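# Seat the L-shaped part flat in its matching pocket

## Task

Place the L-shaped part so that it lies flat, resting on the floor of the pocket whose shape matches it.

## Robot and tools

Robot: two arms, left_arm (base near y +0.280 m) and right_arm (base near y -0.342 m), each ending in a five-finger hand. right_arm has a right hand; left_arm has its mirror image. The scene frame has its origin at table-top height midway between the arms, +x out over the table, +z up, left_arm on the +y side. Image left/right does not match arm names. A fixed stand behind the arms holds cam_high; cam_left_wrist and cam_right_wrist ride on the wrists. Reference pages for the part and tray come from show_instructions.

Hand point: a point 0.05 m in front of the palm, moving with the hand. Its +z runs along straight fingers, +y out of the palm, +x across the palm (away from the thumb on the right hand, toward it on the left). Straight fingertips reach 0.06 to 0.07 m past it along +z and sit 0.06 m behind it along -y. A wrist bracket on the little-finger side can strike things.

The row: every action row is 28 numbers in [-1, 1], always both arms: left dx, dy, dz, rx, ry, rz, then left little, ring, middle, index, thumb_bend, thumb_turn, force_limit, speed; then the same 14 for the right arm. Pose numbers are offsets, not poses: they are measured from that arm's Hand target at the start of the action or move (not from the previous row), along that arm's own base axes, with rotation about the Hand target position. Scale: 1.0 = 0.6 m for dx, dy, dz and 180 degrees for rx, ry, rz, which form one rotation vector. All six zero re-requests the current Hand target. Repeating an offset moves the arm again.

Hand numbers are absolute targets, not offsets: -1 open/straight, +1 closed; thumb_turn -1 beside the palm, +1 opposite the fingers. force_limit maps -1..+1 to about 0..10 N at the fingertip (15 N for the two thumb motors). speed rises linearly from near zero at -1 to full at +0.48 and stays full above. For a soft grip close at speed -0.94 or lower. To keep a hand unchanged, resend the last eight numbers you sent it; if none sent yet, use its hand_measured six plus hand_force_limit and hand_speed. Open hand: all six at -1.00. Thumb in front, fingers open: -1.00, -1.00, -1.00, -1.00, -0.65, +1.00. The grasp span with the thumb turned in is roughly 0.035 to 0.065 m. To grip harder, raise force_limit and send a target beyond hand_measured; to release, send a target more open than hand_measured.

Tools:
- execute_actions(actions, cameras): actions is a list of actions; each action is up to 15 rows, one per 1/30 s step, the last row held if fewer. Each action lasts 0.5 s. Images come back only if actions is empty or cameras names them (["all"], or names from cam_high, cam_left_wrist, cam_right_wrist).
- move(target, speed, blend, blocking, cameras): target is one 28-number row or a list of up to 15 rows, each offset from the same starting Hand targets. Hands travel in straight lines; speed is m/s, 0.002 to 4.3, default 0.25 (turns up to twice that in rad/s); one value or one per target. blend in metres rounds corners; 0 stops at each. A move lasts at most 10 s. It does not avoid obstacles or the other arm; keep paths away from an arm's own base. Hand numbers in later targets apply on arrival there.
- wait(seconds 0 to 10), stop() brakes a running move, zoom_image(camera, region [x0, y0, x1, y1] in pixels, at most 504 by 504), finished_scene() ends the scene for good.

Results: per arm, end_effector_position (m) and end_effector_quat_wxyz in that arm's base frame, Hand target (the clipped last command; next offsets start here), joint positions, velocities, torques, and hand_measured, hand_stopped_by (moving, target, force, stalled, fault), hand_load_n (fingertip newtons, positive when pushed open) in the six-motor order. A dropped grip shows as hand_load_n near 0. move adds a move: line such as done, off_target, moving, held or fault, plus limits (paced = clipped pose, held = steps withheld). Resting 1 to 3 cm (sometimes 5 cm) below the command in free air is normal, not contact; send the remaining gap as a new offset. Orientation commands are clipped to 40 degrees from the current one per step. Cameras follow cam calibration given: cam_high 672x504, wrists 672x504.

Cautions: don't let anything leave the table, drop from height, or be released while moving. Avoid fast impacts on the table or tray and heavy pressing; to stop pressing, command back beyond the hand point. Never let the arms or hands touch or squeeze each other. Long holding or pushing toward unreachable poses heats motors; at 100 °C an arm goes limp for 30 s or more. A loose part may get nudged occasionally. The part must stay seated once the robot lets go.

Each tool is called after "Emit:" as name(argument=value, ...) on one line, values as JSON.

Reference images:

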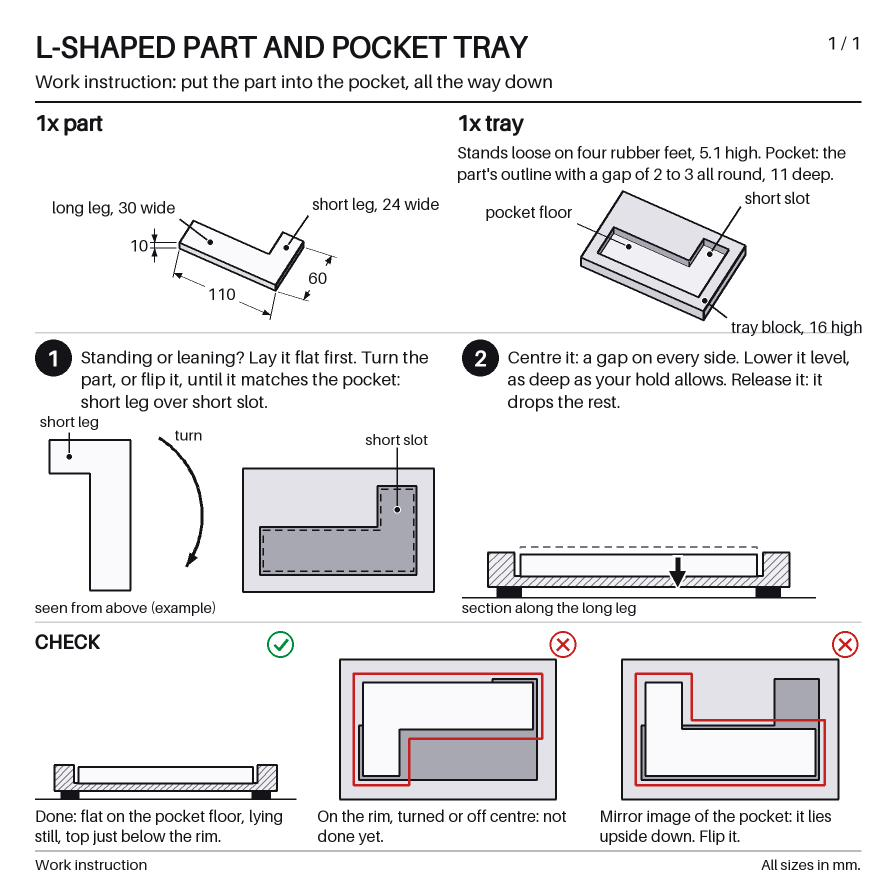

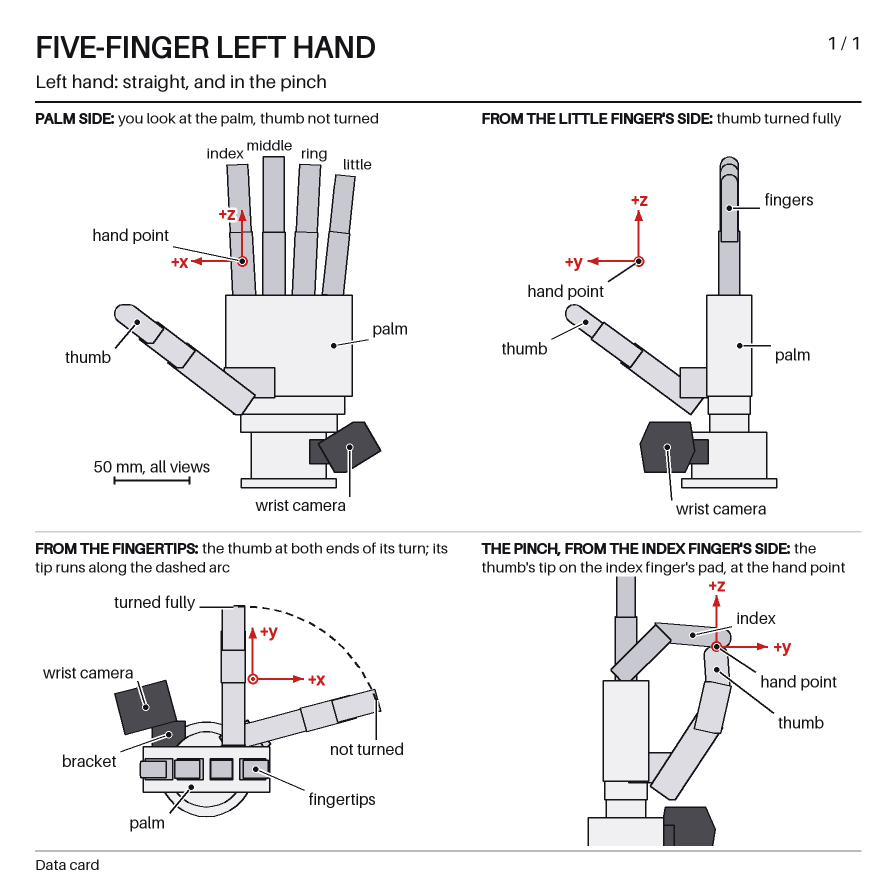

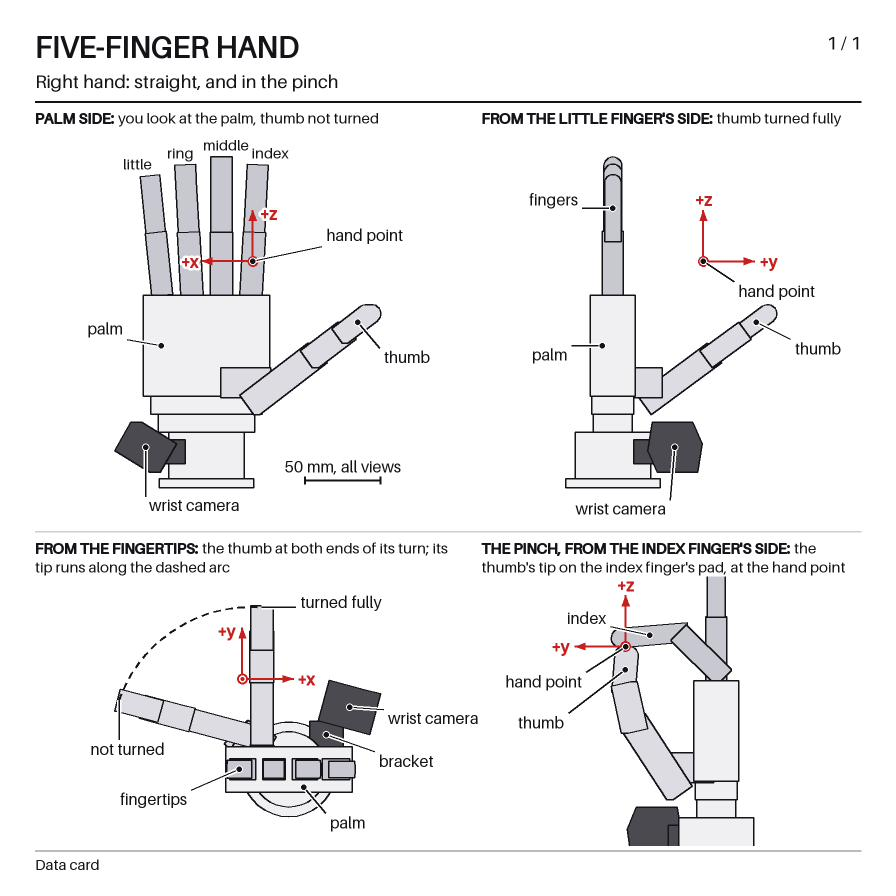

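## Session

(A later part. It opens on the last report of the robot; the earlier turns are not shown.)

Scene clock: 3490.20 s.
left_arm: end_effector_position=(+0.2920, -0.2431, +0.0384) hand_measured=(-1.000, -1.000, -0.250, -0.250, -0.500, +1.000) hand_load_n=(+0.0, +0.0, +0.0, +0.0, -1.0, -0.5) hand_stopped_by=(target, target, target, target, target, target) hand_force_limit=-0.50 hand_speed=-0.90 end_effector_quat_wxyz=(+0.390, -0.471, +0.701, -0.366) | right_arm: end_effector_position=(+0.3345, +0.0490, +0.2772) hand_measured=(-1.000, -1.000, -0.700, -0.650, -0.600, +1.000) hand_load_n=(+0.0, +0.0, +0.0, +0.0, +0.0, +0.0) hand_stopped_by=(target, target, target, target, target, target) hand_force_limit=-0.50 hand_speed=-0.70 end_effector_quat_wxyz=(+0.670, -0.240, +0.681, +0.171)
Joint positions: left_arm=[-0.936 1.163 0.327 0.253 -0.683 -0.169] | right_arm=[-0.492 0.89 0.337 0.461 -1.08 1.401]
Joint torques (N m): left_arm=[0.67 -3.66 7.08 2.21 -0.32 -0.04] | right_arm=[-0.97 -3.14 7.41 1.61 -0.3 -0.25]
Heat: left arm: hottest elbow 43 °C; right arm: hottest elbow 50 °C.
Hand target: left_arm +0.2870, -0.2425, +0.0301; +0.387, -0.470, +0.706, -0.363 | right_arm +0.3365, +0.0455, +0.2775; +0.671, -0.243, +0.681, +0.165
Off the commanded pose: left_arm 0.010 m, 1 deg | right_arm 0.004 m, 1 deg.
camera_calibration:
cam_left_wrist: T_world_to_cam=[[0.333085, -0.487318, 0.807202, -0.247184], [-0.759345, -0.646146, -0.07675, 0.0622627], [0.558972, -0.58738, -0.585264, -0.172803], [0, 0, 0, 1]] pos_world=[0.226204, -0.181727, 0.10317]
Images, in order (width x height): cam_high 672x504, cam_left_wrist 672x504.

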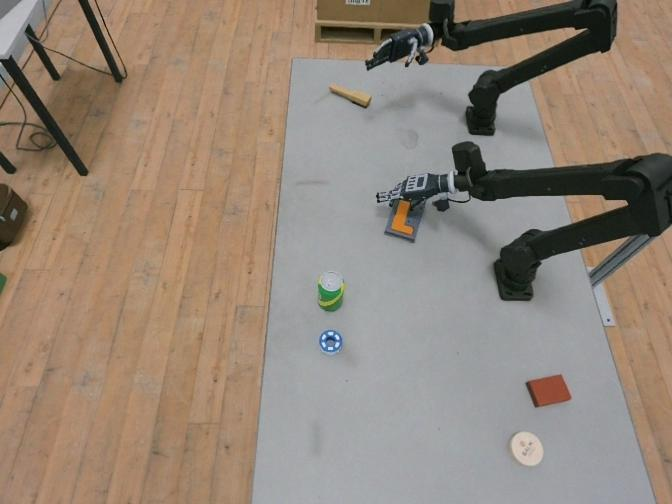

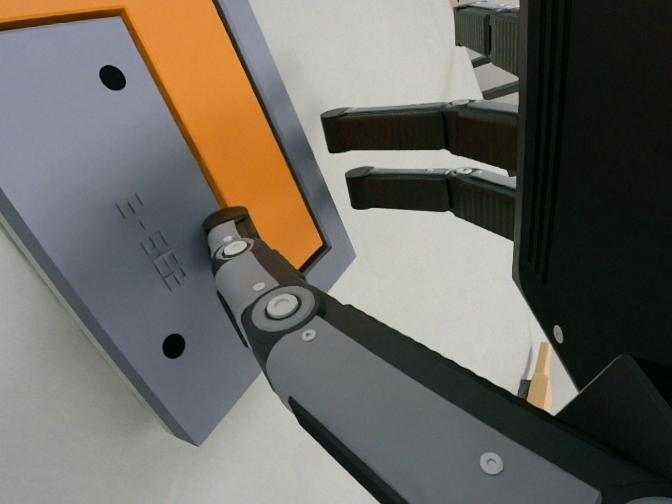

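Emit:
move(target=[0.04, -0.0275, 0.12, 0, 0, 0, -1, -1, -0.25, -0.25, -0.5, 1, -0.5, -0.9, 0, 0, 0, 0, 0, 0, -1, -1, -0.7, -0.65, -0.6, 1, -0.5, -0.7], speed=0.08, cameras=["cam_high", "cam_left_wrist"])

Scene clock: 3505.07 s.
left_arm: end_effector_position=(+0.2942, -0.2430, +0.0718) hand_measured=(-1.000, -1.000, -0.250, -0.250, -0.500, +1.000) hand_load_n=(+0.0, +0.0, +0.0, +0.0, +0.0, +0.0) hand_stopped_by=(target, target, target, target, target, target) hand_force_limit=-0.50 hand_speed=-0.90 end_effector_quat_wxyz=(+0.382, -0.468, +0.721, -0.340) | right_arm: end_effector_position=(+0.3345, +0.0490, +0.2772) hand_measured=(-1.000, -1.000, -0.700, -0.650, -0.600, +1.000) hand_load_n=(+0.0, +0.0, +0.0, +0.0, +0.0, +0.0) hand_stopped_by=(target, target, target, target, target, target) hand_force_limit=-0.50 hand_speed=-0.70 end_effector_quat_wxyz=(+0.670, -0.240, +0.681, +0.171)
Joint positions: left_arm=[-0.919 1.059 0.423 -0.011 -0.657 -0.163] | right_arm=[-0.492 0.89 0.337 0.461 -1.08 1.401]
Joint torques (N m): left_arm=[1.96 -5.3 14.24 1.37 -0.28 0.16] | right_arm=[-0.67 -3.19 7.42 1.68 -0.29 -0.26]
Heat: left arm: hottest elbow 43 °C; right arm: hottest elbow 50 °C.
Hand target: left_arm +0.3110, -0.2591, +0.1020; +0.387, -0.470, +0.706, -0.363 | right_arm +0.3365, +0.0455, +0.2775; +0.671, -0.243, +0.681, +0.165
Off the commanded pose: left_arm 0.038 m, 3 deg | right_arm 0.004 m, 1 deg.
move: off_target (left_arm)
camera_calibration:
cam_left_wrist: T_world_to_cam=[[0.367912, -0.526074, 0.766738, -0.291563], [-0.76738, -0.637453, -0.0691487, 0.0705192], [0.525136, -0.562939, -0.638225, -0.134857], [0, 0, 0, 1]] pos_world=[0.232202, -0.184347, 0.14236]
Images, in order (width x height): cam_high 672x504, cam_left_wrist 672x504.

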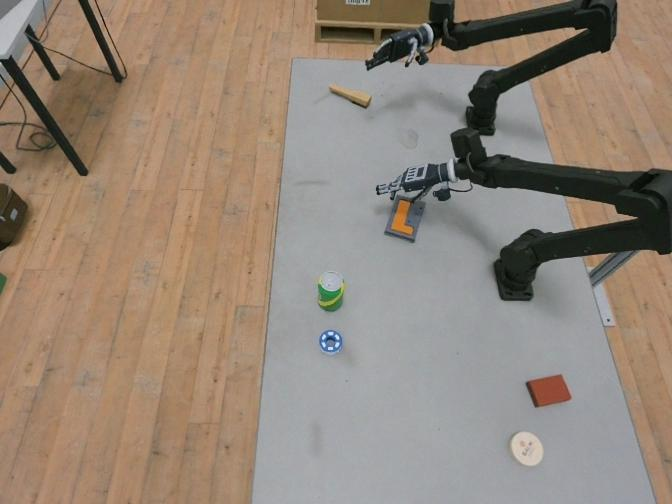

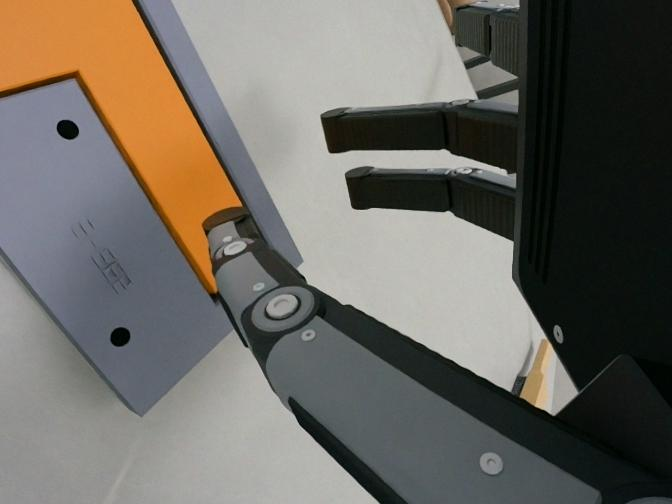

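Emit:
move(target=[0.0, 0.05, 0.2, 0, 0, 0, -1, -1, -0.25, -0.25, -0.5, 1, -0.5, -0.9, 0, 0, 0, 0, 0, 0, -1, -1, -0.7, -0.65, -0.6, 1, -0.5, -0.7], speed=0.2, cameras=["cam_high", "cam_left_wrist"])

Emit:
zoom_image(camera="cam_high", region=[375, 190, 431, 246])

Emit:
zoom_image(camera="cam_left_wrist", region=[0, 0, 300, 300])

Scene clock: 3512.03 s.
left_arm: end_effector_position=(+0.2984, -0.2194, +0.1841) hand_measured=(-1.000, -1.000, -0.250, -0.250, -0.500, +1.000) hand_load_n=(-0.5, +0.0, +0.0, +0.0, +0.0, +0.0) hand_stopped_by=(target, target, target, target, target, target) hand_force_limit=-0.50 hand_speed=-0.90 end_effector_quat_wxyz=(+0.381, -0.469, +0.722, -0.338) | right_arm: end_effector_position=(+0.3345, +0.0490, +0.2772) hand_measured=(-1.000, -1.000, -0.700, -0.650, -0.600, +1.000) hand_load_n=(+0.0, +0.0, -0.5, +0.0, +0.0, +0.0) hand_stopped_by=(target, target, target, target, target, target) hand_force_limit=-0.50 hand_speed=-0.70 end_effector_quat_wxyz=(+0.670, -0.240, +0.681, +0.171)
Joint positions: left_arm=[-0.845 0.818 0.622 -0.426 -0.596 -0.113] | right_arm=[-0.492 0.89 0.337 0.461 -1.08 1.401]
Joint torques (N m): left_arm=[1.85 -3.84 16.79 1.57 -0.25 0.14] | right_arm=[-0.85 -3.14 7.35 1.65 -0.3 -0.26]
Heat: left arm: hottest elbow 45 °C; right arm: hottest elbow 50 °C.
Hand target: left_arm +0.3110, -0.2290, +0.2220; +0.387, -0.470, +0.706, -0.363 | right_arm +0.3365, +0.0455, +0.2775; +0.671, -0.243, +0.681, +0.165
Off the commanded pose: left_arm 0.041 m, 3 deg | right_arm 0.004 m, 1 deg.
move: off_target (left_arm)
camera_calibration:
cam_left_wrist: T_world_to_cam=[[0.372674, -0.527089, 0.763735, -0.367918], [-0.767491, -0.637695, -0.0655968, 0.0959736], [0.521606, -0.561713, -0.642188, -0.0498836], [0, 0, 0, 1]] pos_world=[0.236792, -0.160744, 0.255252]
Images, in order (width x height): cam_high 672x504, cam_left_wrist 672x504.

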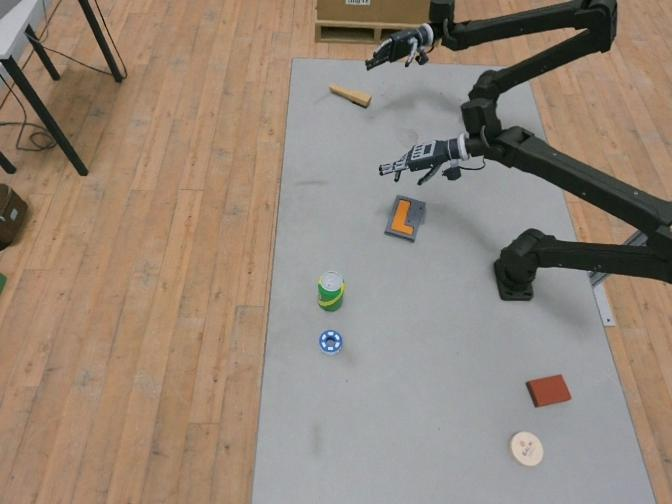

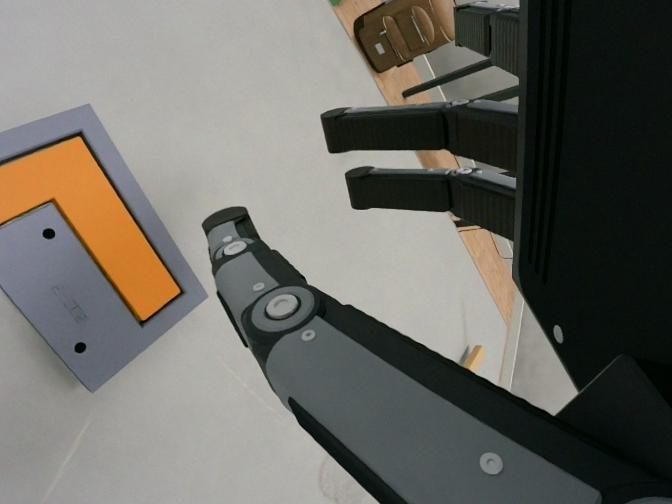

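Scaled by 9.000 from the camera's 672x504 image, which has a finer 960x720 frame.

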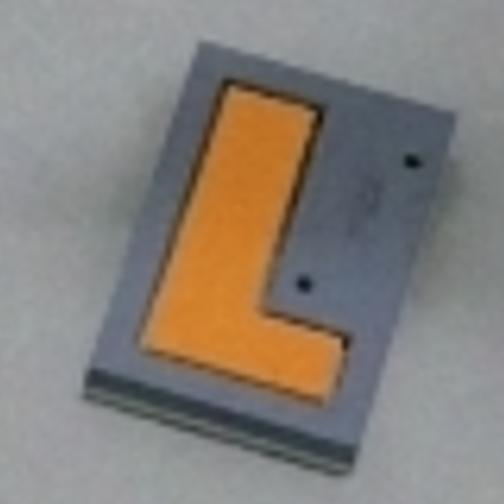

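Scaled by 1.680 from the camera's 672x504 image, which has a finer 960x720 frame.

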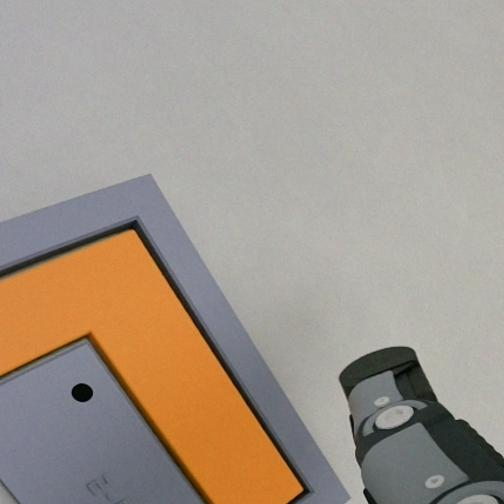

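Emit:
finished_scene(scene=1)

The scene is finished: the task was done.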